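## Task

Press fully home every drive blank marked with a red sticker, so that it reaches its stop and clicks into its latch, and do not disturb any blank without one. The rack is loose on the table: it must tilt no more than a little (a larger tilt is a failure) and must finish in its original spot.

## Robot and tools

Robot: two arms, left_arm and right_arm, each with a two-finger gripper and a wrist camera. Scene frame: origin at table-top height midway between the nominal bases, +x out over the table, +z up, left_arm toward +y (arm names do not match image sides). Calibrated bases: left_arm at (-0.039, +0.347, 0) m, quat_wxyz (+1.000, 0, 0, -0.021); right_arm at (-0.006, -0.266, 0) m, quat_wxyz (+1.000, 0, 0, -0.004). A camera stand is fixed behind the arms.

Frames: each arm reports its hand pose, velocities and targets in its own base frame. Fixed cameras and the table use the scene frame. Offsets you send are along the current Hand target's own axes. Gripper fingers point along its +z; they open and close along its y. end_effector_position is the spot between the pads, roughly 1 cm short of the tips.

Row layout (used by execute_actions and move): 14 numbers, each in [-1, 1]: dx, dy, dz, rx, ry, rz, opening for left_arm, then the same seven for right_arm, always all 14 even if one arm is idle. The first six per arm are an offset, not a pose: a displacement from that arm's Hand target as it stood when the action or move began, with 1.0 = 0.6 m for dx, dy, dz and 1.0 = 180 degrees for rx, ry, rz (these three form a single rotation vector). Sending the same offset twice moves twice. Opening is absolute: +1 fully open (0.094 m), -1 shut. Six zeros re-request the current Hand target; a 0 opening is a real command (half open), so resend the present opening to leave a gripper unchanged.

execute_actions(actions, cameras): actions is a list of actions; each action is up to 15 rows, one per 1/30 s control step, the last row held if fewer. Every row counts from the action's starting Hand target, not from the row before. Images return only for an empty actions list or when cameras names them (["all"], names, or []).

move(target, speed, blend, opening_speed, grip_force, blocking, cameras): straight-line path for each gripper toward one 14-number row, or a list of up to 15 rows, all offsets from the same starting Hand targets. speed: m/s, 0.002 to 2.9, default 0.25 (turns up to twice that in rad/s), one value or one per target. blend: corner rounding in m for lists; 0 stops at each point. opening_speed: how fast the commanded opening changes per second on the -1..+1 scale, at least 0.2. grip_force: newtons per pad, 10 to 50, per arm or one value; it persists; lower values close slowly. blocking=false returns early while the motion continues. Paths do not avoid obstacles or the other arm; grippers lag and overshoot more when fast or nearly stretched out. Avoid routing close past an arm's own base. The "move:" result line tells how it ended: done (at rest within 10 mm and 2 degrees), off_target, moving, held, fault; limits=paced means the sent pose was clipped, limits=held that steps were withheld.

wait(seconds, 0 to 10) lets the scene run holding commands. stop brakes a running move. zoom_image(camera, region [x0, y0, x1, y1], at most 504 by 504 pixels) enlarges part of the newest image of cam_head_left, cam_head_right, cam_left_wrist or cam_right_wrist (all 672x504). finished_scene(scene) ends the scene irreversibly; the goal must hold without the robot.

Results: end_effector_position (m) and end_effector_quat_wxyz in the arm's base frame, possibly off by a few cm; Hand target (the last commanded pose after clipping, base for next offsets); Tool commands; grip_measured (measured opening on the -1..+1 scale, reads slightly wide when empty); Joint positions (last entry is opening in m); Joint velocities (may say within noise); Joint torques (include own weight; joints 1 to 3 wrap at ±28 N m); motor temperatures; MOTOR HOT / OVER-TEMPERATURE FAULT lines.

Control notes: orientation commands are clipped to 40 degrees from the measured one per step. A gripper may rest a few cm short of its command from friction or weight; resend, or add the missing distance. Something blocking an arm leaves it pushing until you command it back past the gripper. Harder, faster contacts and targets set deeper behind a surface push harder, so approach the blanks slowly and aim only a little beyond the latch depth.

Joint ranges (rad): waist -2.618 to 3.054, shoulder 0 to 3.142, elbow 0 to 3.142 (straight 2.901), wrist pitch ±1.571, wrist yaw ±1.571, wrist roll ±2.094.

Avoid: letting the unanchored rack tilt or slide (push gently, perhaps steady it with the other arm), anything leaving the table, the two grippers or wrist cameras touching each other, hard hits on fixed or heavy objects, strain on camera cables, and sustained straining or outstretched holds that heat motors (90 °C folds the arm away, 100 °C drops it). Camera calibration (pinhole+radial, OpenCV) is given per camera and may be off by a few mm and degrees.

Each tool is called after "Request:" as name(argument=value, ...) on one line, values as JSON.

## Session

Request:
execute_actions(actions=[])

Scene clock: 0.00 s.
left_arm: end_effector_position=(+0.3399, +0.0044, +0.1620) grip_measured=+1.000 end_effector_quat_wxyz=(+0.647, -0.192, +0.718, -0.172) | right_arm: end_effector_position=(+0.2435, +0.0513, +0.2146) grip_measured=+1.000 end_effector_quat_wxyz=(+0.514, +0.127, +0.847, +0.047)
Joint positions: left_arm=[0.018 1.102 0.144 0.854 0.016 -0.52 0.094] | right_arm=[0.612 0.605 0.643 -0.631 0.581 0.594 0.094]
Joint velocities: within noise
Joint torques (N m): no reading
Motor temperatures (°C): left_arm=[28 31 38 41 23 22 23] | right_arm=[25 25 34 35 26 22 23]
Heat: left arm: 41 °C; right arm: 35 °C.
Hand target: left_arm +0.3421, +0.0045, +0.1726; +0.658, -0.189, +0.708, -0.173 | right_arm +0.2438, +0.0499, +0.2213; +0.521, +0.130, +0.842, +0.048
Tool commands: left_gripper/opening=+1.0 right_gripper/opening=+1.0

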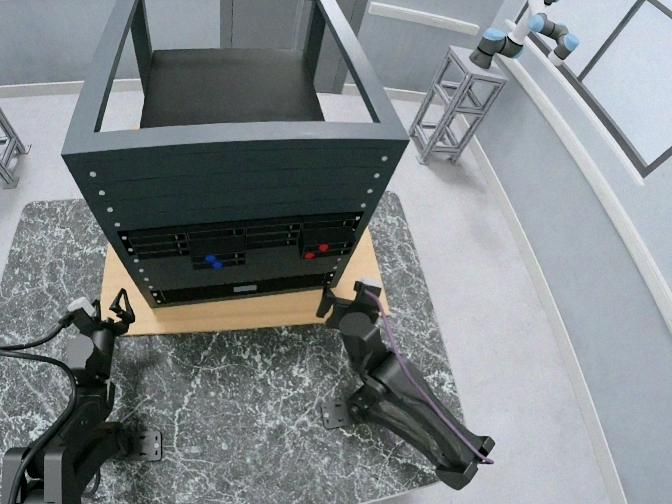

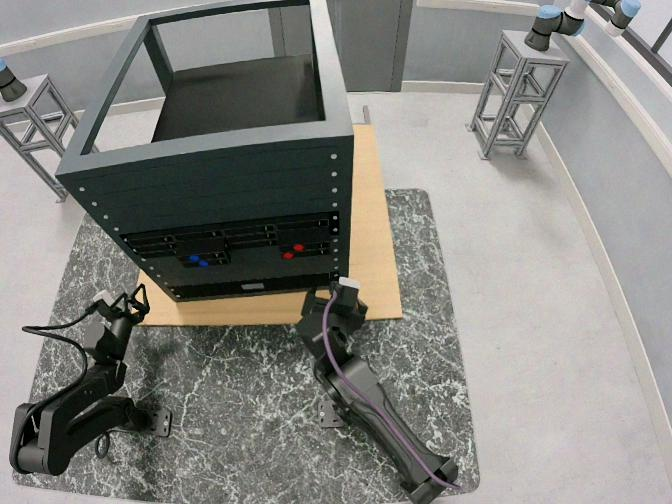

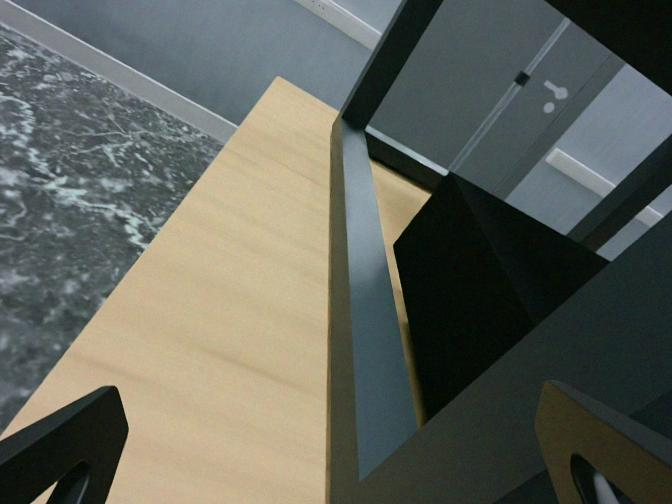

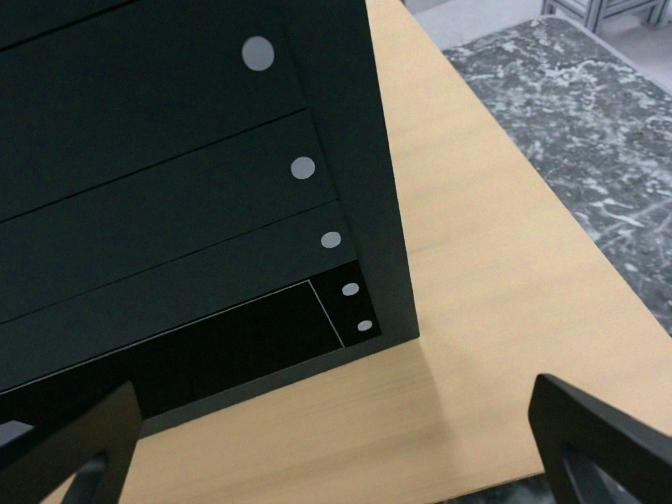

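Request:
zoom_image(camera="cam_head_right", region=[110, 200, 350, 310])

Request:
zoom_image(camera="cam_head_left", region=[170, 200, 370, 300])

Scaled by 2.100 from the camera's 672x504 image, which has a finer 960x720 frame.

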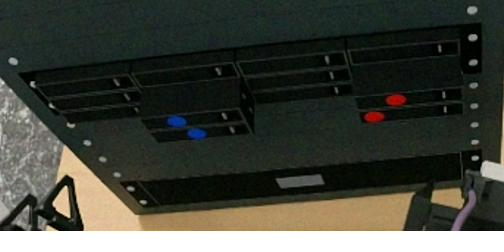

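Scaled by 2.520 from the camera's 672x504 image, which has a finer 960x720 frame.

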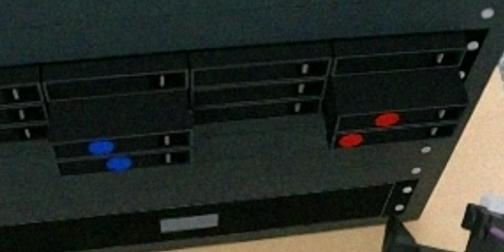

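Request:
move(target=[0,0,0,0,0,0,1,-0.1355,0.1312,-0.190,-0.0644,-0.1427,-0.0875,-1], speed=0.15, cameras=["all"])

Scene clock: 90.57 s.
left_arm: end_effector_position=(+0.3399, +0.0044, +0.1620) grip_measured=+1.000 end_effector_quat_wxyz=(+0.647, -0.192, +0.718, -0.172) | right_arm: end_effector_position=(+0.1897, +0.1131, +0.3633) grip_measured=-0.988 end_effector_quat_wxyz=(+0.705, -0.036, +0.708, +0.033)
Joint positions: left_arm=[0.018 1.102 0.144 0.854 0.016 -0.52 0.094] | right_arm=[1.454 0.564 0.757 -0.215 1.357 0.017 0.001]
Joint torques (N m): left_arm=[0.03 -2.39 6.13 1.85 -0.02 0] | right_arm=[-0.32 0.66 4.31 1.74 0.07 -0.04]
Heat: left arm: 42 °C; right arm: 38 °C.
Hand target: left_arm +0.3421, +0.0045, +0.1726; +0.658, -0.189, +0.708, -0.173 | right_arm +0.1900, +0.1098, +0.3603; +0.706, -0.030, +0.706, +0.031
Off the commanded pose: left_arm 0.011 m, 2 deg | right_arm 0.004 m, 1 deg.
move: off_target (left_arm)
camera_calibration:
cam_right_wrist: T_world_to_cam=[[0.074504, -0.997127, -0.0136722, 0.101011], [-0.430042, -0.0197562, -0.902593, 0.449629], [0.899729, 0.0731264, -0.430278, 0.0669921], [0, 0, 0, 1]] pos_world=[0.125559, 0.104705, 0.436038]

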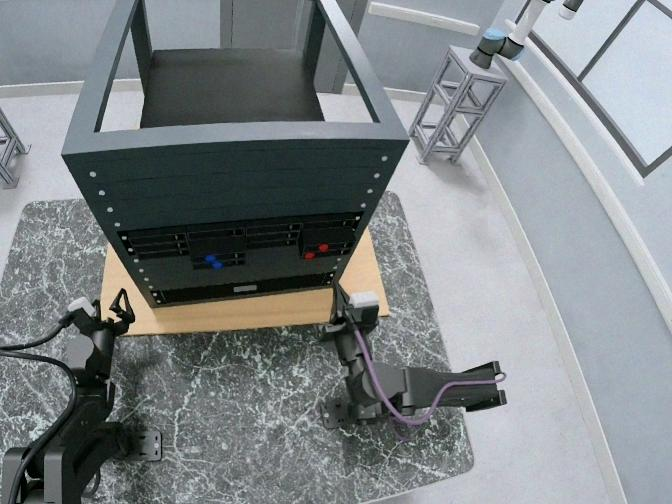

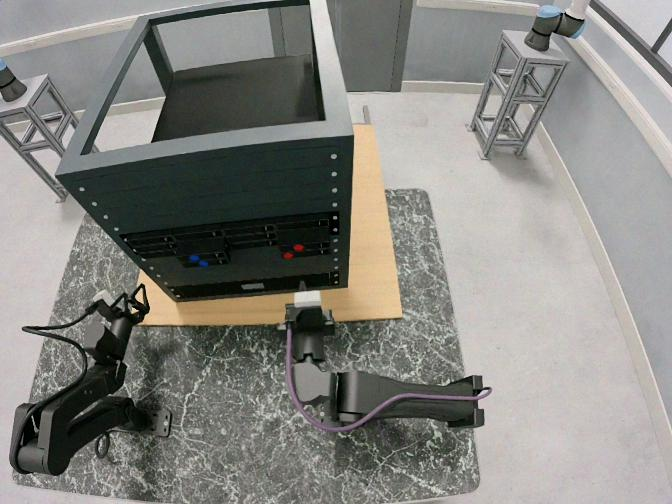

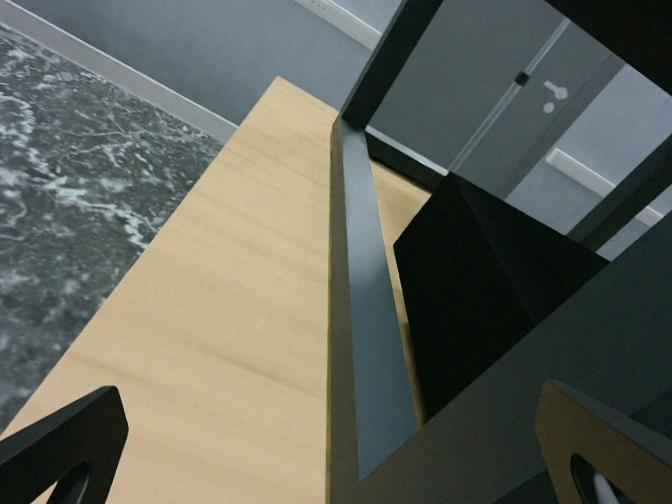

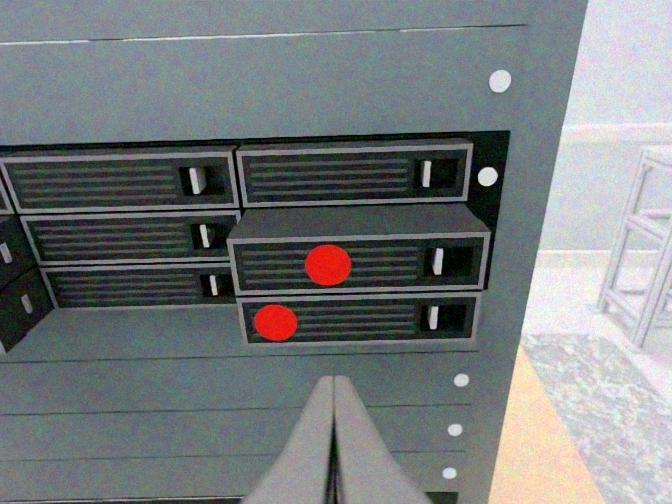

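Request:
move(target=[0,0,0,0,0,0,1,0.031,-0.0145,0.108,0,0,0,-1], speed=0.12, cameras=["cam_right_wrist","cam_head_right"])

Scene clock: 114.93 s.
left_arm: end_effector_position=(+0.3399, +0.0044, +0.1620) grip_measured=+1.000 end_effector_quat_wxyz=(+0.647, -0.192, +0.718, -0.172) | right_arm: end_effector_position=(+0.2538, +0.1059, +0.3465) grip_measured=-0.988 end_effector_quat_wxyz=(+0.706, -0.028, +0.707, +0.032)
Joint positions: left_arm=[0.018 1.102 0.144 0.854 0.016 -0.52 0.094] | right_arm=[0.877 0.623 0.681 -0.06 0.792 0.007 0.001]
Joint torques (N m): left_arm=[0.03 -2.39 6.13 1.85 -0.03 0] | right_arm=[-0.59 0.76 4.86 2.26 -0.09 -0.06]
Heat: left arm: 42 °C; right arm: 37 °C.
Hand target: left_arm +0.3421, +0.0045, +0.1726; +0.658, -0.189, +0.708, -0.173 | right_arm +0.2553, +0.1068, +0.3417; +0.706, -0.030, +0.706, +0.031
Off the commanded pose: left_arm 0.011 m, 2 deg | right_arm 0.005 m, 0 deg.
move: off_target (left_arm)
camera_calibration:
cam_right_wrist: T_world_to_cam=[[0.0631872, -0.997713, -0.0239937, 0.0952707], [-0.427904, -0.00536466, -0.903808, 0.460254], [0.901613, 0.0673761, -0.427264, 0.00175954], [0, 0, 0, 1]] pos_world=[0.189338, 0.0974034, 0.419019]
Images, in order (width x height): cam_head_right 672x504, cam_right_wrist 672x504.

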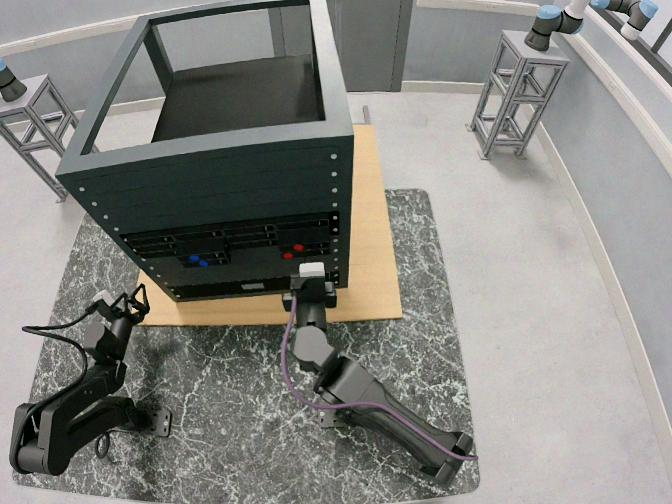

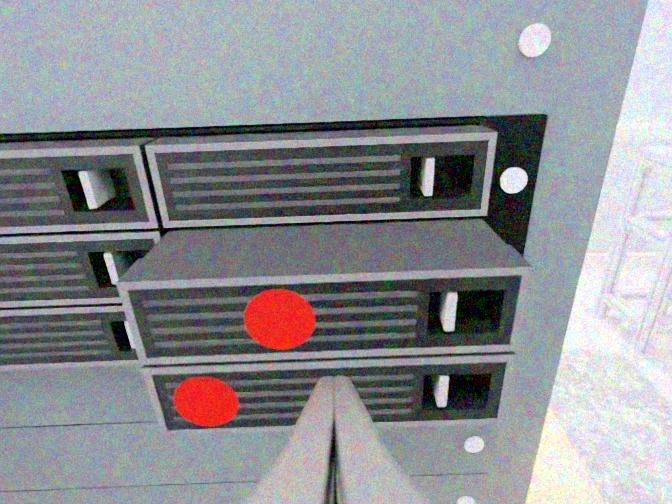

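Request:
move(target=[0,0,0,0,0,0,1,-0.0075,0.002,0.042,0,0,0,-1], speed=0.04, cameras=["cam_right_wrist"])

Scene clock: 137.77 s.
left_arm: end_effector_position=(+0.3399, +0.0044, +0.1620) grip_measured=+1.000 end_effector_quat_wxyz=(+0.647, -0.192, +0.718, -0.172) | right_arm: end_effector_position=(+0.2792, +0.1084, +0.3370) grip_measured=-0.988 end_effector_quat_wxyz=(+0.698, -0.032, +0.715, +0.022)
Joint positions: left_arm=[0.018 1.102 0.144 0.854 0.016 -0.52 0.094] | right_arm=[0.754 0.713 0.681 0.001 0.679 0.006 0.001]
Joint torques (N m): left_arm=[0.03 -2.4 6.13 1.85 -0.03 0] | right_arm=[-0.58 0.4 7.46 2.39 -0.19 -0.06]
Heat: left arm: 42 °C; right arm: 37 °C.
Hand target: left_arm +0.3421, +0.0045, +0.1726; +0.658, -0.189, +0.708, -0.173 | right_arm +0.2803, +0.1101, +0.3462; +0.706, -0.030, +0.706, +0.031
Off the commanded pose: left_arm 0.011 m, 2 deg | right_arm 0.009 m, 2 deg.
move: off_target (left_arm)
camera_calibration:
cam_right_wrist: T_world_to_cam=[[0.0533221, -0.998568, -0.00430398, 0.0921775], [-0.446976, -0.0200132, -0.894322, 0.466338], [0.892956, 0.0496109, -0.447403, -0.0143161], [0, 0, 0, 1]] pos_world=[0.21631, 0.102089, 0.411048]
Images, in order (width x height): cam_right_wrist 672x504.

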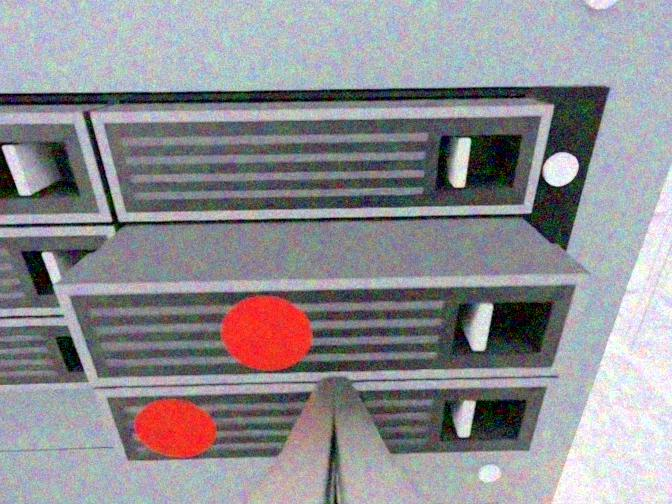

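Request:
move(target=[0,0,0,0,0,0,1,-0.015,0.0,-0.035,0,0,0,-1], speed=0.06, cameras=["cam_right_wrist"])

Scene clock: 147.07 s.
left_arm: end_effector_position=(+0.3399, +0.0044, +0.1620) grip_measured=+1.000 end_effector_quat_wxyz=(+0.647, -0.192, +0.718, -0.172) | right_arm: end_effector_position=(+0.2632, +0.1111, +0.3376) grip_measured=-0.988 end_effector_quat_wxyz=(+0.697, -0.038, +0.716, +0.023)
Joint positions: left_arm=[0.018 1.102 0.144 0.854 0.016 -0.52 0.094] | right_arm=[0.844 0.667 0.681 -0.053 0.758 0.006 0.001]
Joint torques (N m): left_arm=[0.03 -2.4 6.13 1.85 -0.02 0] | right_arm=[0.55 -0.34 9.4 2 0.07 -0.05]
Heat: left arm: 42 °C; right arm: 37 °C.
Hand target: left_arm +0.3421, +0.0045, +0.1726; +0.658, -0.189, +0.708, -0.173 | right_arm +0.2594, +0.1083, +0.3552; +0.706, -0.030, +0.706, +0.031
Off the commanded pose: left_arm 0.011 m, 2 deg | right_arm 0.018 m, 2 deg.
move: off_target (left_arm, right_arm)
camera_calibration:
cam_right_wrist: T_world_to_cam=[[0.0644188, -0.997918, 0.00318915, 0.0901415], [-0.449953, -0.0318981, -0.892482, 0.461233], [0.890726, 0.0560576, -0.451071, 0.00134354], [0, 0, 0, 1]] pos_world=[0.20053, 0.104591, 0.411961]
Images, in order (width x height): cam_right_wrist 672x504.

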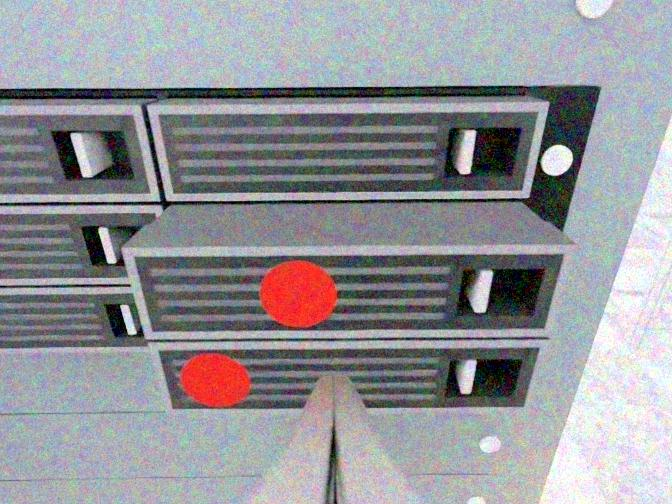

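Request:
move(target=[0,0,0,0,0,0,1,-0.022,0.003,0,0,0,0,-1], speed=0.06, cameras=["cam_right_wrist"])

Scene clock: 156.77 s.
left_arm: end_effector_position=(+0.3399, +0.0044, +0.1620) grip_measured=+1.000 end_effector_quat_wxyz=(+0.647, -0.192, +0.718, -0.172) | right_arm: end_effector_position=(+0.2615, +0.1113, +0.3517) grip_measured=-0.988 end_effector_quat_wxyz=(+0.699, -0.036, +0.714, +0.025)
Joint positions: left_arm=[0.018 1.102 0.144 0.854 0.016 -0.52 0.094] | right_arm=[0.856 0.678 0.735 -0.087 0.77 0.006 0.001]
Joint torques (N m): left_arm=[0.03 -2.4 6.13 1.84 -0.03 0] | right_arm=[0.55 0.59 9.68 1.98 0.07 -0.05]
Heat: left arm: 42 °C; right arm: 38 °C.
Hand target: left_arm +0.3421, +0.0045, +0.1726; +0.658, -0.189, +0.708, -0.173 | right_arm +0.2593, +0.1101, +0.3683; +0.706, -0.030, +0.707, +0.031
Off the commanded pose: left_arm 0.011 m, 2 deg | right_arm 0.017 m, 2 deg.
move: off_target (left_arm, right_arm)
camera_calibration:
cam_right_wrist: T_world_to_cam=[[0.0640751, -0.997944, -0.00154898, 0.0922167], [-0.445154, -0.0271928, -0.895041, 0.472286], [0.893159, 0.0580394, -0.445981, 0.00649338], [0, 0, 0, 1]] pos_world=[0.198532, 0.104493, 0.425754]
Images, in order (width x height): cam_right_wrist 672x504.

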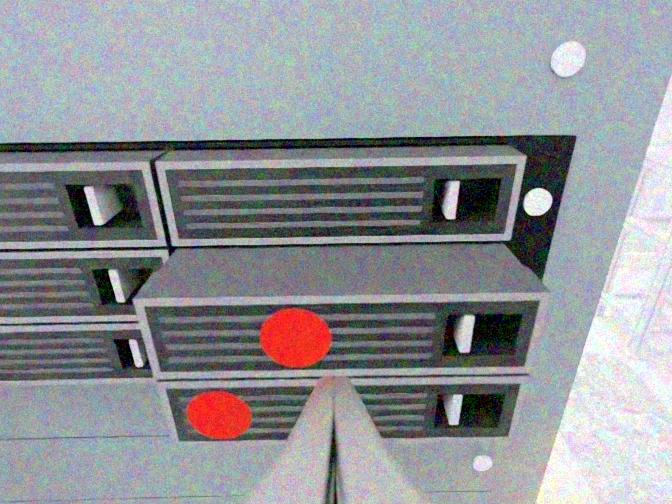

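Request:
move(target=[0,0,0,0,0,0,1,-0.003,0,0.027,0,0,0,-1], speed=0.05, cameras=["cam_right_wrist"])

Scene clock: 164.77 s.
left_arm: end_effector_position=(+0.3399, +0.0044, +0.1620) grip_measured=+1.000 end_effector_quat_wxyz=(+0.647, -0.192, +0.718, -0.172) | right_arm: end_effector_position=(+0.2749, +0.1129, +0.3456) grip_measured=-0.988 end_effector_quat_wxyz=(+0.690, -0.044, +0.723, +0.017)
Joint positions: left_arm=[0.018 1.102 0.144 0.854 0.016 -0.52 0.094] | right_arm=[0.789 0.725 0.746 -0.083 0.703 0.004 0.001]
Joint torques (N m): left_arm=[0.03 -2.4 6.12 1.85 -0.03 0] | right_arm=[-0.61 0.32 10.06 2.36 -0.05 -0.04]
Heat: left arm: 42 °C; right arm: 37 °C.
Hand target: left_arm +0.3421, +0.0045, +0.1726; +0.658, -0.189, +0.708, -0.173 | right_arm +0.2754, +0.1115, +0.3701; +0.706, -0.030, +0.706, +0.031
Off the commanded pose: left_arm 0.011 m, 2 deg | right_arm 0.025 m, 3 deg.
move: off_target (left_arm, right_arm)
camera_calibration:
cam_right_wrist: T_world_to_cam=[[0.0643105, -0.997735, 0.0197275, 0.0854856], [-0.466422, -0.0475285, -0.883284, 0.476833], [0.882221, 0.0476031, -0.468422, 0.00361222], [0, 0, 0, 1]] pos_world=[0.213721, 0.107783, 0.421185]
Images, in order (width x height): cam_right_wrist 672x504.

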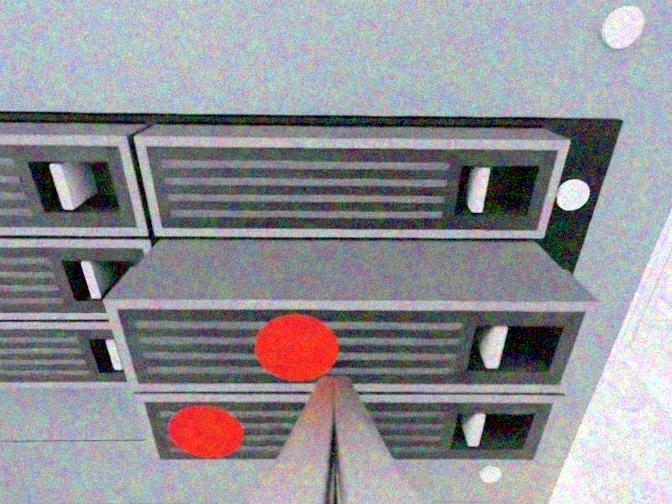

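Request:
move(target=[[0,0,0,0,0,0,1,-0.02,0,-0.02,0,-0.025,0,-1],[0,0,0,0,0,0,1,-0.02,0,0.02,0,-0.025,0,-1]], speed=0.06, cameras=["cam_right_wrist"])

Scene clock: 175.37 s.
left_arm: end_effector_position=(+0.3399, +0.0044, +0.1620) grip_measured=+1.000 end_effector_quat_wxyz=(+0.647, -0.192, +0.718, -0.172) | right_arm: end_effector_position=(+0.2873, +0.1126, +0.3691) grip_measured=-0.988 end_effector_quat_wxyz=(+0.723, -0.038, +0.690, +0.019)
Joint positions: left_arm=[0.018 1.102 0.144 0.854 0.016 -0.52 0.094] | right_arm=[0.731 0.764 0.746 0.075 0.65 -0.064 0.001]
Joint torques (N m): left_arm=[0.03 -2.4 6.13 1.85 -0.02 0] | right_arm=[-0.61 -0.01 7.9 2.38 -0.19 0.09]
Heat: left arm: 42 °C; right arm: 37 °C.
Hand target: left_arm +0.3421, +0.0045, +0.1726; +0.658, -0.189, +0.708, -0.173 | right_arm +0.2874, +0.1126, +0.3820; +0.733, -0.029, +0.678, +0.032
Off the commanded pose: left_arm 0.011 m, 2 deg | right_arm 0.013 m, 3 deg.
move: off_target (left_arm, right_arm)
camera_calibration:
cam_right_wrist: T_world_to_cam=[[0.0585045, -0.998233, 0.0103671, 0.0890244], [-0.382605, -0.0320132, -0.923357, 0.492289], [0.922058, 0.050054, -0.383802, -0.0391586], [0, 0, 0, 1]] pos_world=[0.21925, 0.106587, 0.438606]
Images, in order (width x height): cam_right_wrist 672x504.

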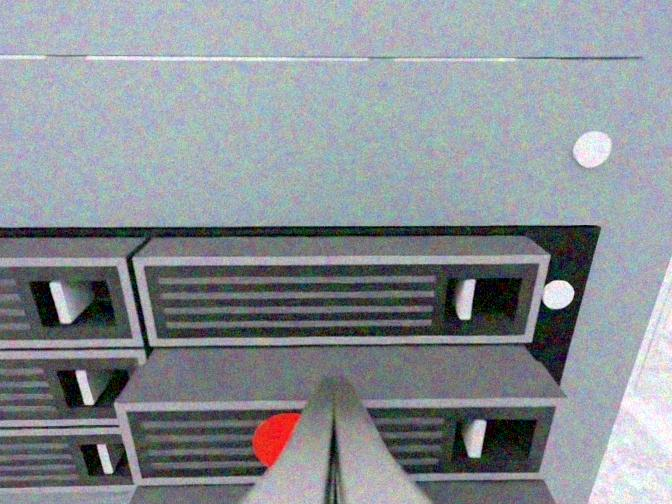

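Request:
move(target=[0,0,0,0,0,0,1,0.013,0,-0.042,0,0,0,-1], speed=0.06, cameras=["cam_right_wrist"])

Scene clock: 181.23 s.
left_arm: end_effector_position=(+0.3399, +0.0044, +0.1620) grip_measured=+1.000 end_effector_quat_wxyz=(+0.647, -0.192, +0.718, -0.172) | right_arm: end_effector_position=(+0.2643, +0.1100, +0.3790) grip_measured=-0.988 end_effector_quat_wxyz=(+0.736, -0.024, +0.676, +0.035)
Joint positions: left_arm=[0.018 1.102 0.144 0.854 0.016 -0.52 0.094] | right_arm=[0.832 0.684 0.725 0.076 0.745 -0.067 0.001]
Joint torques (N m): left_arm=[0.03 -2.39 6.13 1.85 -0.02 0] | right_arm=[0.54 -0.28 4.9 2.01 -0.05 -0.06]
Heat: left arm: 42 °C; right arm: 38 °C.
Hand target: left_arm +0.3421, +0.0045, +0.1726; +0.658, -0.189, +0.708, -0.173 | right_arm +0.2629, +0.1105, +0.3724; +0.734, -0.029, +0.678, +0.032
Off the commanded pose: left_arm 0.011 m, 2 deg | right_arm 0.007 m, 1 deg.
move: off_target (left_arm)
camera_calibration:
cam_right_wrist: T_world_to_cam=[[0.0639502, -0.997435, -0.0321428, 0.102277], [-0.348749, 0.00784121, -0.937183, 0.484473], [0.935032, 0.0711429, -0.347353, -0.0336424], [0, 0, 0, 1]] pos_world=[0.193876, 0.100609, 0.445641]
Images, in order (width x height): cam_right_wrist 672x504.

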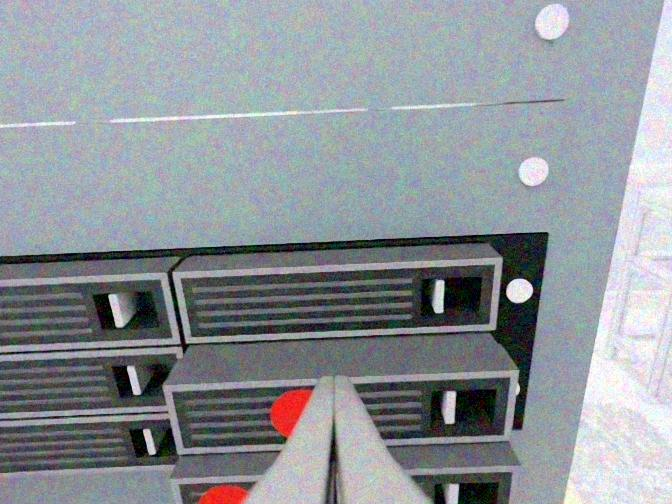

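Request:
move(target=[0,0,0,0,0,0,1,0.045,0,0.01,0,0.02,0,-1], speed=0.06, cameras=["cam_right_wrist"])

Scene clock: 218.87 s.
left_arm: end_effector_position=(+0.3399, +0.0044, +0.1620) grip_measured=+1.000 end_effector_quat_wxyz=(+0.647, -0.192, +0.718, -0.172) | right_arm: end_effector_position=(+0.2693, +0.1102, +0.3563) grip_measured=-0.988 end_effector_quat_wxyz=(+0.719, -0.026, +0.694, +0.033)
Joint positions: left_arm=[0.018 1.102 0.144 0.854 0.016 -0.52 0.094] | right_arm=[0.807 0.686 0.688 0.045 0.723 -0.025 0.001]
Joint torques (N m): left_arm=[0.03 -2.4 6.13 1.85 -0.02 0] | right_arm=[-0.61 0.4 5.09 1.97 -0.1 0.15]
Heat: left arm: 41 °C; right arm: 37 °C.
Hand target: left_arm +0.3421, +0.0045, +0.1726; +0.658, -0.189, +0.708, -0.173 | right_arm +0.2710, +0.1112, +0.3458; +0.712, -0.030, +0.701, +0.031
Off the commanded pose: left_arm 0.011 m, 2 deg | right_arm 0.011 m, 1 deg.
move: off_target (left_arm, right_arm)
camera_calibration:
cam_right_wrist: T_world_to_cam=[[0.062422, -0.997721, -0.0256234, 0.0996744], [-0.39429, -0.00106725, -0.918986, 0.471739], [0.916864, 0.0674679, -0.393458, -0.0245102], [0, 0, 0, 1]] pos_world=[0.202253, 0.101604, 0.426432]
Images, in order (width x height): cam_right_wrist 672x504.

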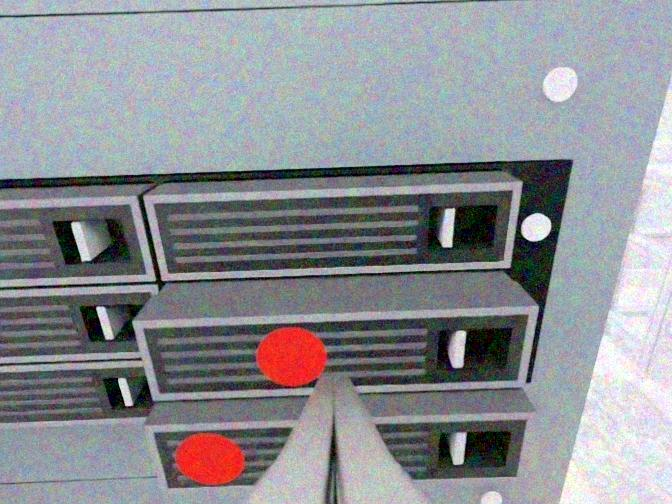

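Request:
move(target=[[0,0,0,0,0,0,1,0.01,0,0.025,0,0,0,-1],[0,0,0,0,0,0,1,0.005,0,0.055,0,0,0,-1]], speed=0.06, cameras=["cam_right_wrist"])

Scene clock: 226.97 s.
left_arm: end_effector_position=(+0.3399, +0.0044, +0.1620) grip_measured=+1.000 end_effector_quat_wxyz=(+0.647, -0.192, +0.718, -0.172) | right_arm: end_effector_position=(+0.3006, +0.1112, +0.3484) grip_measured=-0.988 end_effector_quat_wxyz=(+0.719, -0.025, +0.694, +0.029)
Joint positions: left_arm=[0.018 1.102 0.144 0.854 0.016 -0.52 0.094] | right_arm=[0.673 0.793 0.68 0.157 0.597 -0.02 0.001]
Joint torques (N m): left_arm=[0.03 -2.4 6.12 1.85 -0.02 0] | right_arm=[-0.79 0.62 7.15 1.95 -0.25 0.14]
Heat: left arm: 41 °C; right arm: 37 °C.
Hand target: left_arm +0.3421, +0.0045, +0.1726; +0.658, -0.189, +0.708, -0.173 | right_arm +0.3039, +0.1141, +0.3433; +0.712, -0.030, +0.701, +0.031
Off the commanded pose: left_arm 0.011 m, 2 deg | right_arm 0.007 m, 1 deg.
move: off_target (left_arm)
camera_calibration:
cam_right_wrist: T_world_to_cam=[[0.0544684, -0.998243, -0.0233361, 0.100173], [-0.393616, 0.0000126745, -0.919275, 0.476502], [0.91766, 0.0592569, -0.392923, -0.0558325], [0, 0, 0, 1]] pos_world=[0.233338, 0.103299, 0.418436]
Images, in order (width x height): cam_right_wrist 672x504.

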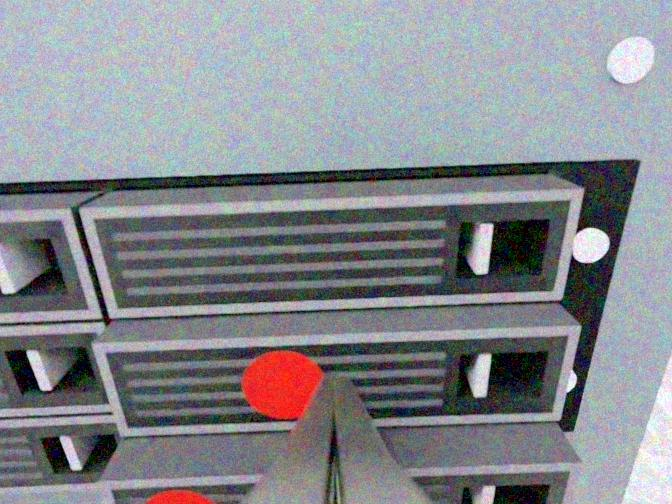

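Request:
move(target=[0,0,0,0,0,0,1,0.003,-0.003,0.02,0,0,0,-1], speed=0.04, cameras=["cam_right_wrist"])

Scene clock: 232.53 s.
left_arm: end_effector_position=(+0.3399, +0.0044, +0.1620) grip_measured=+1.000 end_effector_quat_wxyz=(+0.647, -0.192, +0.718, -0.172) | right_arm: end_effector_position=(+0.3100, +0.1111, +0.3479) grip_measured=-0.988 end_effector_quat_wxyz=(+0.722, -0.025, +0.691, +0.032)
Joint positions: left_arm=[0.018 1.102 0.144 0.854 0.016 -0.52 0.094] | right_arm=[0.632 0.825 0.68 0.196 0.552 -0.019 0.001]
Joint torques (N m): left_arm=[0.03 -2.4 6.13 1.85 -0.03 0] | right_arm=[-1.39 1.11 7.58 1.93 -0.28 0.14]
Heat: left arm: 41 °C; right arm: 37 °C.
Hand target: left_arm +0.3421, +0.0045, +0.1726; +0.658, -0.189, +0.708, -0.173 | right_arm +0.3161, +0.1133, +0.3417; +0.712, -0.030, +0.701, +0.031
Off the commanded pose: left_arm 0.011 m, 2 deg | right_arm 0.009 m, 2 deg.
move: off_target (left_arm)
camera_calibration:
cam_right_wrist: T_world_to_cam=[[0.0591331, -0.997907, -0.0261806, 0.0989886], [-0.387431, 0.00122841, -0.921898, 0.478691], [0.92, 0.0646579, -0.386548, -0.0681988], [0, 0, 0, 1]] pos_world=[0.242349, 0.102603, 0.417534]
Images, in order (width x height): cam_right_wrist 672x504.

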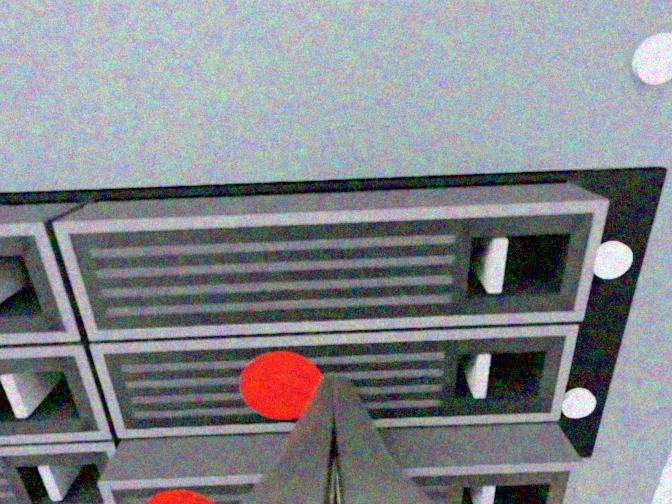

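Request:
move(target=[0,0,0,0,0,0,1,0.003,-0.002,0.015,0,0,0,-1], speed=0.03, cameras=["cam_right_wrist"])

Scene clock: 237.53 s.
left_arm: end_effector_position=(+0.3399, +0.0044, +0.1620) grip_measured=+1.000 end_effector_quat_wxyz=(+0.647, -0.192, +0.718, -0.172) | right_arm: end_effector_position=(+0.3107, +0.1110, +0.3480) grip_measured=-0.988 end_effector_quat_wxyz=(+0.722, -0.027, +0.691, +0.034)
Joint positions: left_arm=[0.018 1.102 0.144 0.854 0.016 -0.52 0.094] | right_arm=[0.624 0.825 0.68 0.196 0.538 -0.018 0.001]
Joint torques (N m): left_arm=[0.03 -2.4 6.12 1.85 -0.03 0] | right_arm=[-3.26 3.33 7.72 2.23 -0.46 0.14]
Heat: left arm: 41 °C; right arm: 37 °C.
Hand target: left_arm +0.3421, +0.0045, +0.1726; +0.658, -0.189, +0.708, -0.173 | right_arm +0.3252, +0.1129, +0.3400; +0.712, -0.030, +0.701, +0.031
Off the commanded pose: left_arm 0.011 m, 2 deg | right_arm 0.017 m, 2 deg.
move: off_target (left_arm, right_arm)
camera_calibration:
cam_right_wrist: T_world_to_cam=[[0.0645311, -0.997549, -0.0270327, 0.097352], [-0.387195, -0.0000621549, -0.921998, 0.479121], [0.919737, 0.0699645, -0.38625, -0.0695079], [0, 0, 0, 1]] pos_world=[0.24316, 0.102006, 0.417532]
Images, in order (width x height): cam_right_wrist 672x504.

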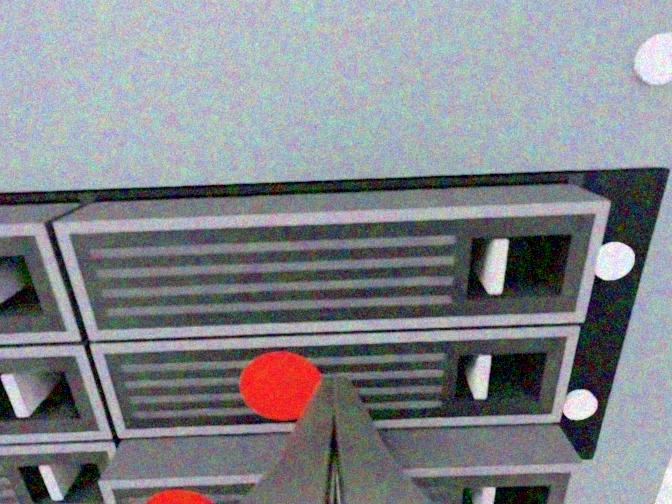

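Request:
move(target=[[0,0,0,0,0,0,1,-0.01,0,-0.09,0,0,0,-1],[0,0,0,0,0,0,1,0.042,-0.005,-0.09,0,0,0,-1]], speed=0.08, cameras=["cam_right_wrist"])

Scene clock: 252.47 s.
left_arm: end_effector_position=(+0.3399, +0.0044, +0.1620) grip_measured=+1.000 end_effector_quat_wxyz=(+0.647, -0.192, +0.718, -0.172) | right_arm: end_effector_position=(+0.2732, +0.1073, +0.3140) grip_measured=-0.988 end_effector_quat_wxyz=(+0.707, -0.036, +0.706, +0.024)
Joint positions: left_arm=[0.018 1.102 0.144 0.854 0.016 -0.52 0.094] | right_arm=[0.77 0.657 0.553 0.103 0.685 -0.017 0.001]
Joint torques (N m): left_arm=[0.03 -2.4 6.12 1.85 -0.02 0] | right_arm=[-0.61 -0.88 5.31 2.36 -0.1 0.09]
Heat: left arm: 41 °C; right arm: 38 °C.
Hand target: left_arm +0.3421, +0.0045, +0.1726; +0.658, -0.189, +0.708, -0.173 | right_arm +0.2720, +0.1052, +0.3141; +0.712, -0.030, +0.701, +0.031
Off the commanded pose: left_arm 0.011 m, 2 deg | right_arm 0.002 m, 1 deg.
move: off_target (left_arm)
camera_calibration:
cam_right_wrist: T_world_to_cam=[[0.0632413, -0.997998, -0.0000699963, 0.0872236], [-0.425392, -0.0268928, -0.90461, 0.44115], [0.902797, 0.0572384, -0.426241, -0.0293467], [0, 0, 0, 1]] pos_world=[0.20864, 0.100593, 0.386566]
Images, in order (width x height): cam_right_wrist 672x504.

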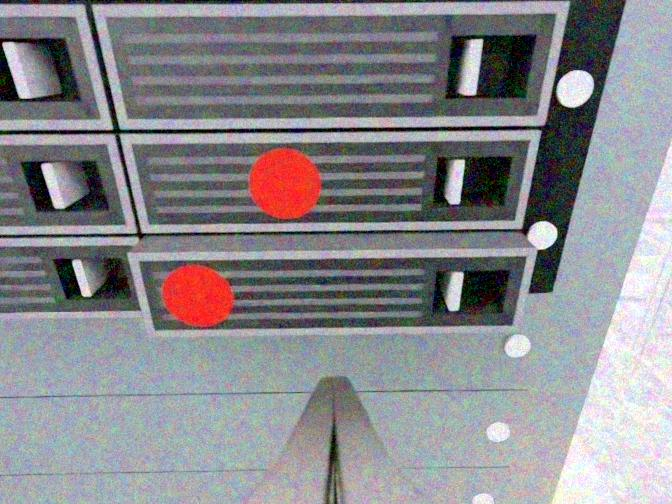

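Request:
move(target=[[0,0,0,0,0,0,1,-0.017,0.003,0.02,0,0,0,-1],[0,0,0,0,0,0,1,-0.017,0,0.053,0,0,0,-1]], speed=0.06, cameras=["cam_right_wrist"])

Scene clock: 260.57 s.
left_arm: end_effector_position=(+0.3399, +0.0044, +0.1620) grip_measured=+1.000 end_effector_quat_wxyz=(+0.647, -0.192, +0.718, -0.172) | right_arm: end_effector_position=(+0.3009, +0.1074, +0.2978) grip_measured=-0.988 end_effector_quat_wxyz=(+0.692, -0.046, +0.720, +0.015)
Joint positions: left_arm=[0.018 1.102 0.144 0.854 0.016 -0.52 0.094] | right_arm=[0.643 0.767 0.553 0.166 0.558 -0.017 0.001]
Joint torques (N m): left_arm=[0.03 -2.39 6.12 1.85 -0.02 0] | right_arm=[-0.61 -0.14 10.58 2.43 -0.08 0.11]
Motor temperatures (°C): left_arm=[27 27 33 41 23 21 22] | right_arm=[24 22 34 39 24 22 24]
Heat: left arm: 41 °C; right arm: 39 °C.
Hand target: left_arm +0.3421, +0.0045, +0.1726; +0.658, -0.189, +0.708, -0.173 | right_arm +0.3035, +0.1079, +0.3248; +0.712, -0.030, +0.701, +0.031
Off the commanded pose: left_arm 0.011 m, 2 deg | right_arm 0.027 m, 4 deg.
move: off_target (left_arm, right_arm)
camera_calibration:
cam_right_wrist: T_world_to_cam=[[0.0636759, -0.997637, 0.0257899, 0.0777008], [-0.459313, -0.0522394, -0.886737, 0.44582], [0.885989, 0.0446181, -0.461554, -0.0442447], [0, 0, 0, 1]] pos_world=[0.239024, 0.102781, 0.3729]
Images, in order (width x height): cam_right_wrist 672x504.

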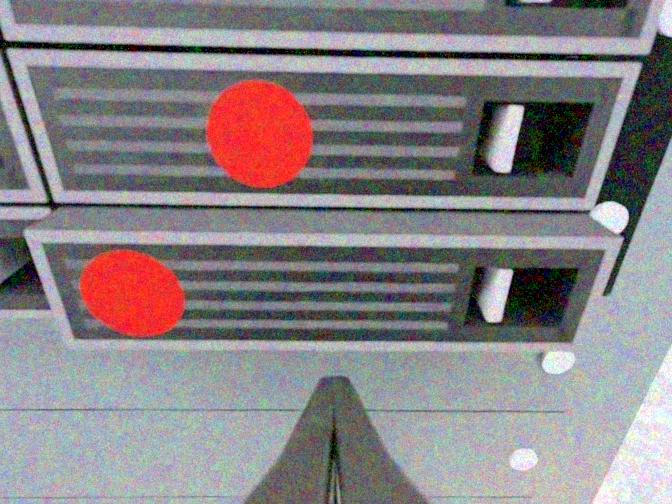

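Request:
move(target=[0,0,0,0,0,0,1,-0.02,0,-0.03,0,0,0,-1], speed=0.06, cameras=["cam_right_wrist"])

Scene clock: 267.03 s.
left_arm: end_effector_position=(+0.3399, +0.0044, +0.1620) grip_measured=+1.000 end_effector_quat_wxyz=(+0.647, -0.192, +0.718, -0.172) | right_arm: end_effector_position=(+0.2888, +0.1076, +0.3141) grip_measured=-0.988 end_effector_quat_wxyz=(+0.698, -0.043, +0.714, +0.018)
Joint positions: left_arm=[0.018 1.102 0.144 0.854 0.016 -0.52 0.094] | right_arm=[0.694 0.722 0.59 0.102 0.609 -0.017 0.001]
Joint torques (N m): left_arm=[0.03 -2.4 6.13 1.85 -0.03 0] | right_arm=[0.55 -1.05 10.18 2.07 0.06 0.1]
Heat: left arm: 41 °C; right arm: 39 °C.
Hand target: left_arm +0.3421, +0.0045, +0.1726; +0.658, -0.189, +0.708, -0.173 | right_arm +0.2854, +0.1064, +0.3366; +0.712, -0.030, +0.701, +0.031
Off the commanded pose: left_arm 0.011 m, 2 deg | right_arm 0.023 m, 3 deg.
move: off_target (left_arm, right_arm)
camera_calibration:
cam_right_wrist: T_world_to_cam=[[0.0638057, -0.997821, 0.0167945, 0.0809338], [-0.445128, -0.0435177, -0.894409, 0.452166], [0.893191, 0.0495927, -0.446934, -0.0332778], [0, 0, 0, 1]] pos_world=[0.225831, 0.102085, 0.388189]
Images, in order (width x height): cam_right_wrist 672x504.

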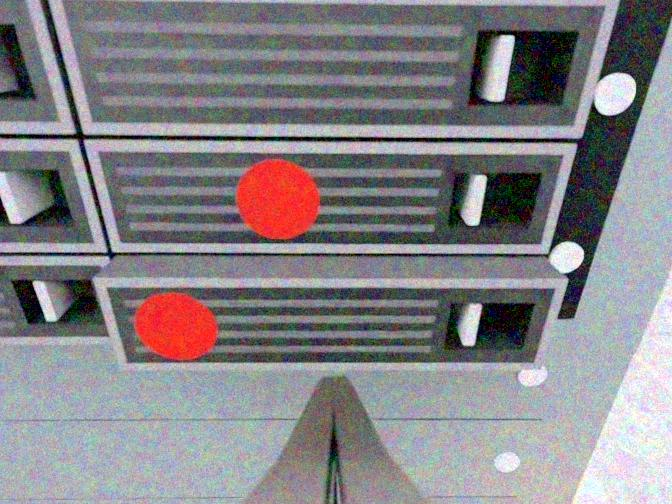

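Request:
move(target=[[0,0,0,0,0,0,1,-0.014,0,0,0,0,0,-1],[0,0,0,0,0,0,1,-0.017,0,0.03,0,0,0,-1]], speed=0.06, cameras=["cam_right_wrist"])

Scene clock: 279.17 s.
left_arm: end_effector_position=(+0.3399, +0.0044, +0.1620) grip_measured=+1.000 end_effector_quat_wxyz=(+0.647, -0.192, +0.718, -0.172) | right_arm: end_effector_position=(+0.3011, +0.1063, +0.3195) grip_measured=-0.988 end_effector_quat_wxyz=(+0.692, -0.043, +0.721, +0.011)
Joint positions: left_arm=[0.018 1.102 0.144 0.854 0.016 -0.52 0.094] | right_arm=[0.646 0.777 0.644 0.082 0.569 -0.017 0.001]
Joint torques (N m): left_arm=[0.03 -2.4 6.12 1.85 -0.02 0] | right_arm=[-0.69 -0.09 10.55 2.49 -0.19 0.1]
Heat: left arm: 41 °C; right arm: 39 °C.
Hand target: left_arm +0.3421, +0.0045, +0.1726; +0.658, -0.189, +0.708, -0.173 | right_arm +0.3032, +0.1080, +0.3471; +0.712, -0.030, +0.701, +0.031
Off the commanded pose: left_arm 0.011 m, 2 deg | right_arm 0.028 m, 4 deg.
move: off_target (left_arm, right_arm)
camera_calibration:
cam_right_wrist: T_world_to_cam=[[0.0549942, -0.998101, 0.0277598, 0.0780636], [-0.461358, -0.0500567, -0.885801, 0.465159], [0.885508, 0.0359067, -0.463235, -0.0327433], [0, 0, 0, 1]] pos_world=[0.239306, 0.102375, 0.394703]
Images, in order (width x height): cam_right_wrist 672x504.

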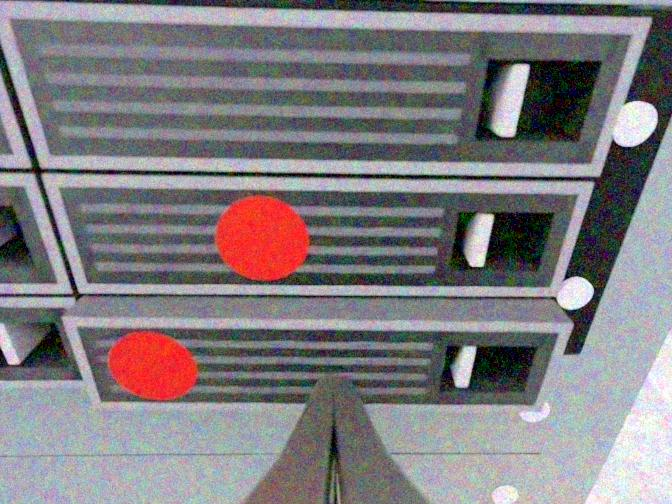

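Request:
move(target=[0,0,0,0,0,0,1,-0.007,0,0.02,0,0,0,-1], speed=0.04, cameras=["cam_right_wrist"])

Request:
move(target=[0,0,0,0,0,0,1,-0.002,0,0.015,0,0,0,-1], speed=0.03, cameras=["cam_right_wrist"])

Scene clock: 284.77 s.
left_arm: end_effector_position=(+0.3399, +0.0044, +0.1620) grip_measured=+1.000 end_effector_quat_wxyz=(+0.647, -0.192, +0.718, -0.172) | right_arm: end_effector_position=(+0.3093, +0.1065, +0.3203) grip_measured=-0.988 end_effector_quat_wxyz=(+0.688, -0.045, +0.724, +0.009)
Joint positions: left_arm=[0.018 1.102 0.144 0.854 0.016 -0.52 0.094] | right_arm=[0.616 0.811 0.666 0.085 0.54 -0.017 0.001]
Joint torques (N m): left_arm=[0.02 -2.4 6.12 1.85 -0.02 0] | right_arm=[-1.26 0.5 11.15 2.67 -0.26 0.1]
Heat: left arm: 41 °C; right arm: 40 °C.
Hand target: left_arm +0.3421, +0.0045, +0.1726; +0.658, -0.189, +0.708, -0.173 | right_arm +0.3151, +0.1089, +0.3514; +0.712, -0.030, +0.701, +0.031
Off the commanded pose: left_arm 0.011 m, 2 deg | right_arm 0.032 m, 5 deg.
move: off_target (left_arm, right_arm)
camera_calibration:
cam_right_wrist: T_world_to_cam=[[0.0548447, -0.997989, 0.0317924, 0.0764607], [-0.469302, -0.0538687, -0.881393, 0.471149], [0.881333, 0.0334195, -0.471313, -0.035496], [0, 0, 0, 1]] pos_world=[0.248202, 0.102873, 0.396107]
Images, in order (width x height): cam_right_wrist 672x504.

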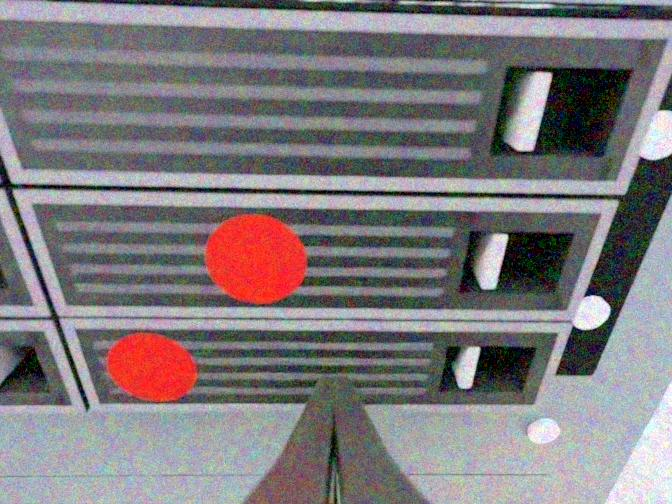

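Scene clock: 285.63 s.
left_arm: end_effector_position=(+0.3399, +0.0044, +0.1620) grip_measured=+1.000 end_effector_quat_wxyz=(+0.647, -0.192, +0.718, -0.172) | right_arm: end_effector_position=(+0.3103, +0.1066, +0.3195) grip_measured=-0.988 end_effector_quat_wxyz=(+0.685, -0.050, +0.727, +0.010)
Joint positions: left_arm=[0.018 1.102 0.144 0.854 0.016 -0.52 0.094] | right_arm=[0.604 0.814 0.674 0.068 0.519 -0.017 0.001]
Joint torques (N m): left_arm=[0.03 -2.4 6.12 1.85 -0.02 0] | right_arm=[-2.19 2.54 11.45 3.07 -0.28 0.1]
Heat: left arm: 41 °C; right arm: 40 °C.
Hand target: left_arm +0.3421, +0.0045, +0.1726; +0.658, -0.189, +0.708, -0.173 | right_arm +0.3241, +0.1097, +0.3527; +0.712, -0.030, +0.701, +0.031
Off the commanded pose: left_arm 0.011 m, 2 deg | right_arm 0.036 m, 5 deg.
move: off_target (left_arm, right_arm)
camera_calibration:
cam_right_wrist: T_world_to_cam=[[0.0639371, -0.997284, 0.0365726, 0.0721251], [-0.477699, -0.062761, -0.876279, 0.472866], [0.876194, 0.038556, -0.480414, -0.0329135], [0, 0, 0, 1]] pos_world=[0.250115, 0.102876, 0.395912]
Images, in order (width x height): cam_right_wrist 672x504.

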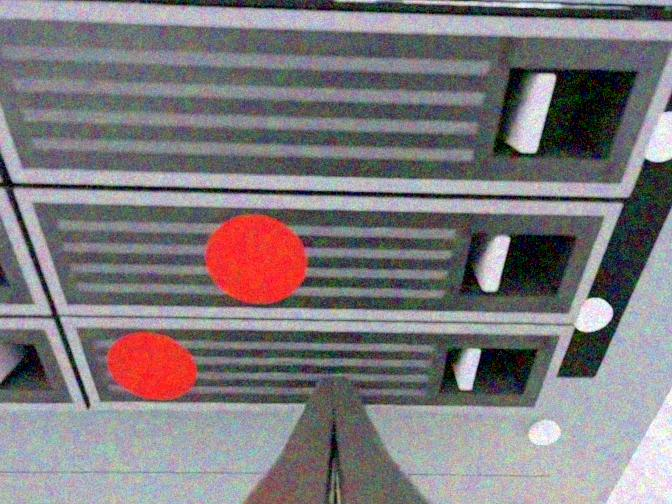

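Request:
move(target=[0,0,0,0,0,0,1,0.01,0,-0.13,0,0,0,-1], speed=0.1, cameras=["cam_right_wrist","cam_head_right","cam_head_left"])

Scene clock: 291.80 s.
left_arm: end_effector_position=(+0.3399, +0.0044, +0.1620) grip_measured=+1.000 end_effector_quat_wxyz=(+0.647, -0.192, +0.718, -0.172) | right_arm: end_effector_position=(+0.2476, +0.1027, +0.3539) grip_measured=-0.988 end_effector_quat_wxyz=(+0.716, -0.025, +0.696, +0.035)
Joint positions: left_arm=[0.018 1.102 0.144 0.854 0.016 -0.52 0.094] | right_arm=[0.901 0.593 0.674 -0.039 0.816 -0.017 0.001]
Joint torques (N m): left_arm=[0.03 -2.4 6.13 1.85 -0.02 0] | right_arm=[0.54 0.28 4.85 1.9 -0.01 0.03]
Heat: left arm: 41 °C; right arm: 40 °C.
Hand target: left_arm +0.3421, +0.0045, +0.1726; +0.658, -0.189, +0.708, -0.173 | right_arm +0.2464, +0.1029, +0.3456; +0.712, -0.030, +0.701, +0.031
Off the commanded pose: left_arm 0.011 m, 2 deg | right_arm 0.009 m, 1 deg.
move: off_target (left_arm)
camera_calibration:
cam_right_wrist: T_world_to_cam=[[0.0636702, -0.997466, -0.0317432, 0.0952189], [-0.401163, 0.00354363, -0.916, 0.461157], [0.913791, 0.0710561, -0.399921, -0.00231461], [0, 0, 0, 1]] pos_world=[0.181052, 0.0935079, 0.424517]
Images, in order (width x height): cam_head_left 672x504, cam_head_right 672x504, cam_right_wrist 672x504.

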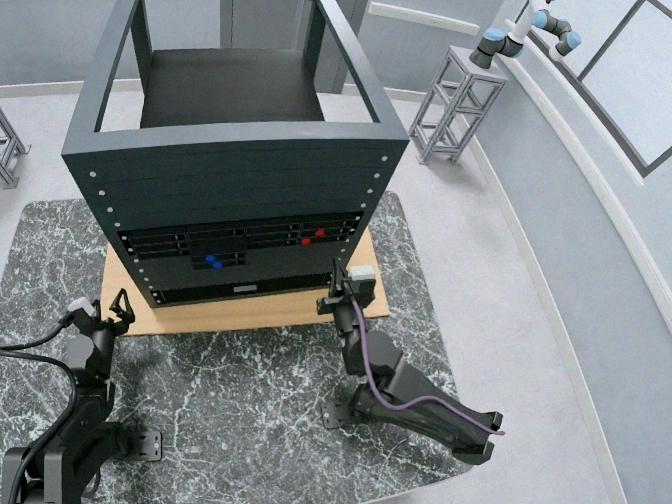

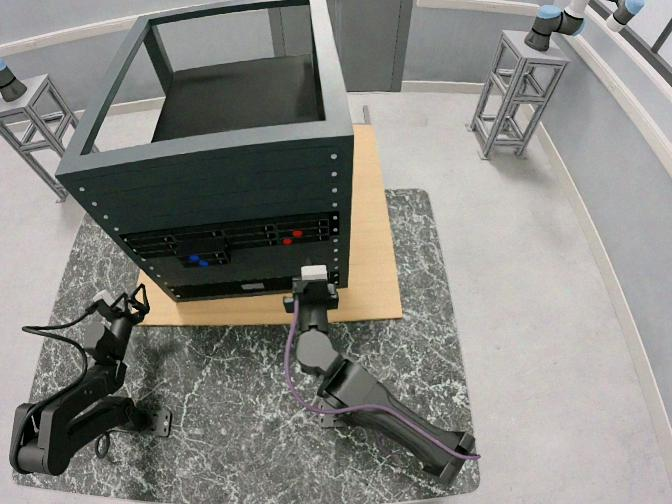

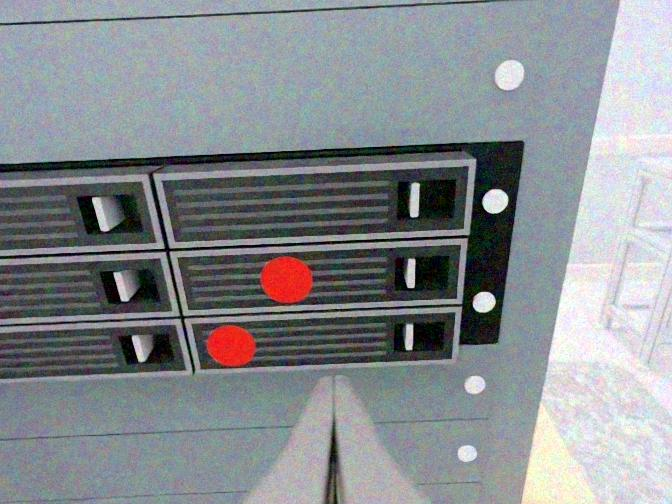

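Flush, rack unmoved.

Request:
finished_scene(scene=1)

The scene is finished: the task was done.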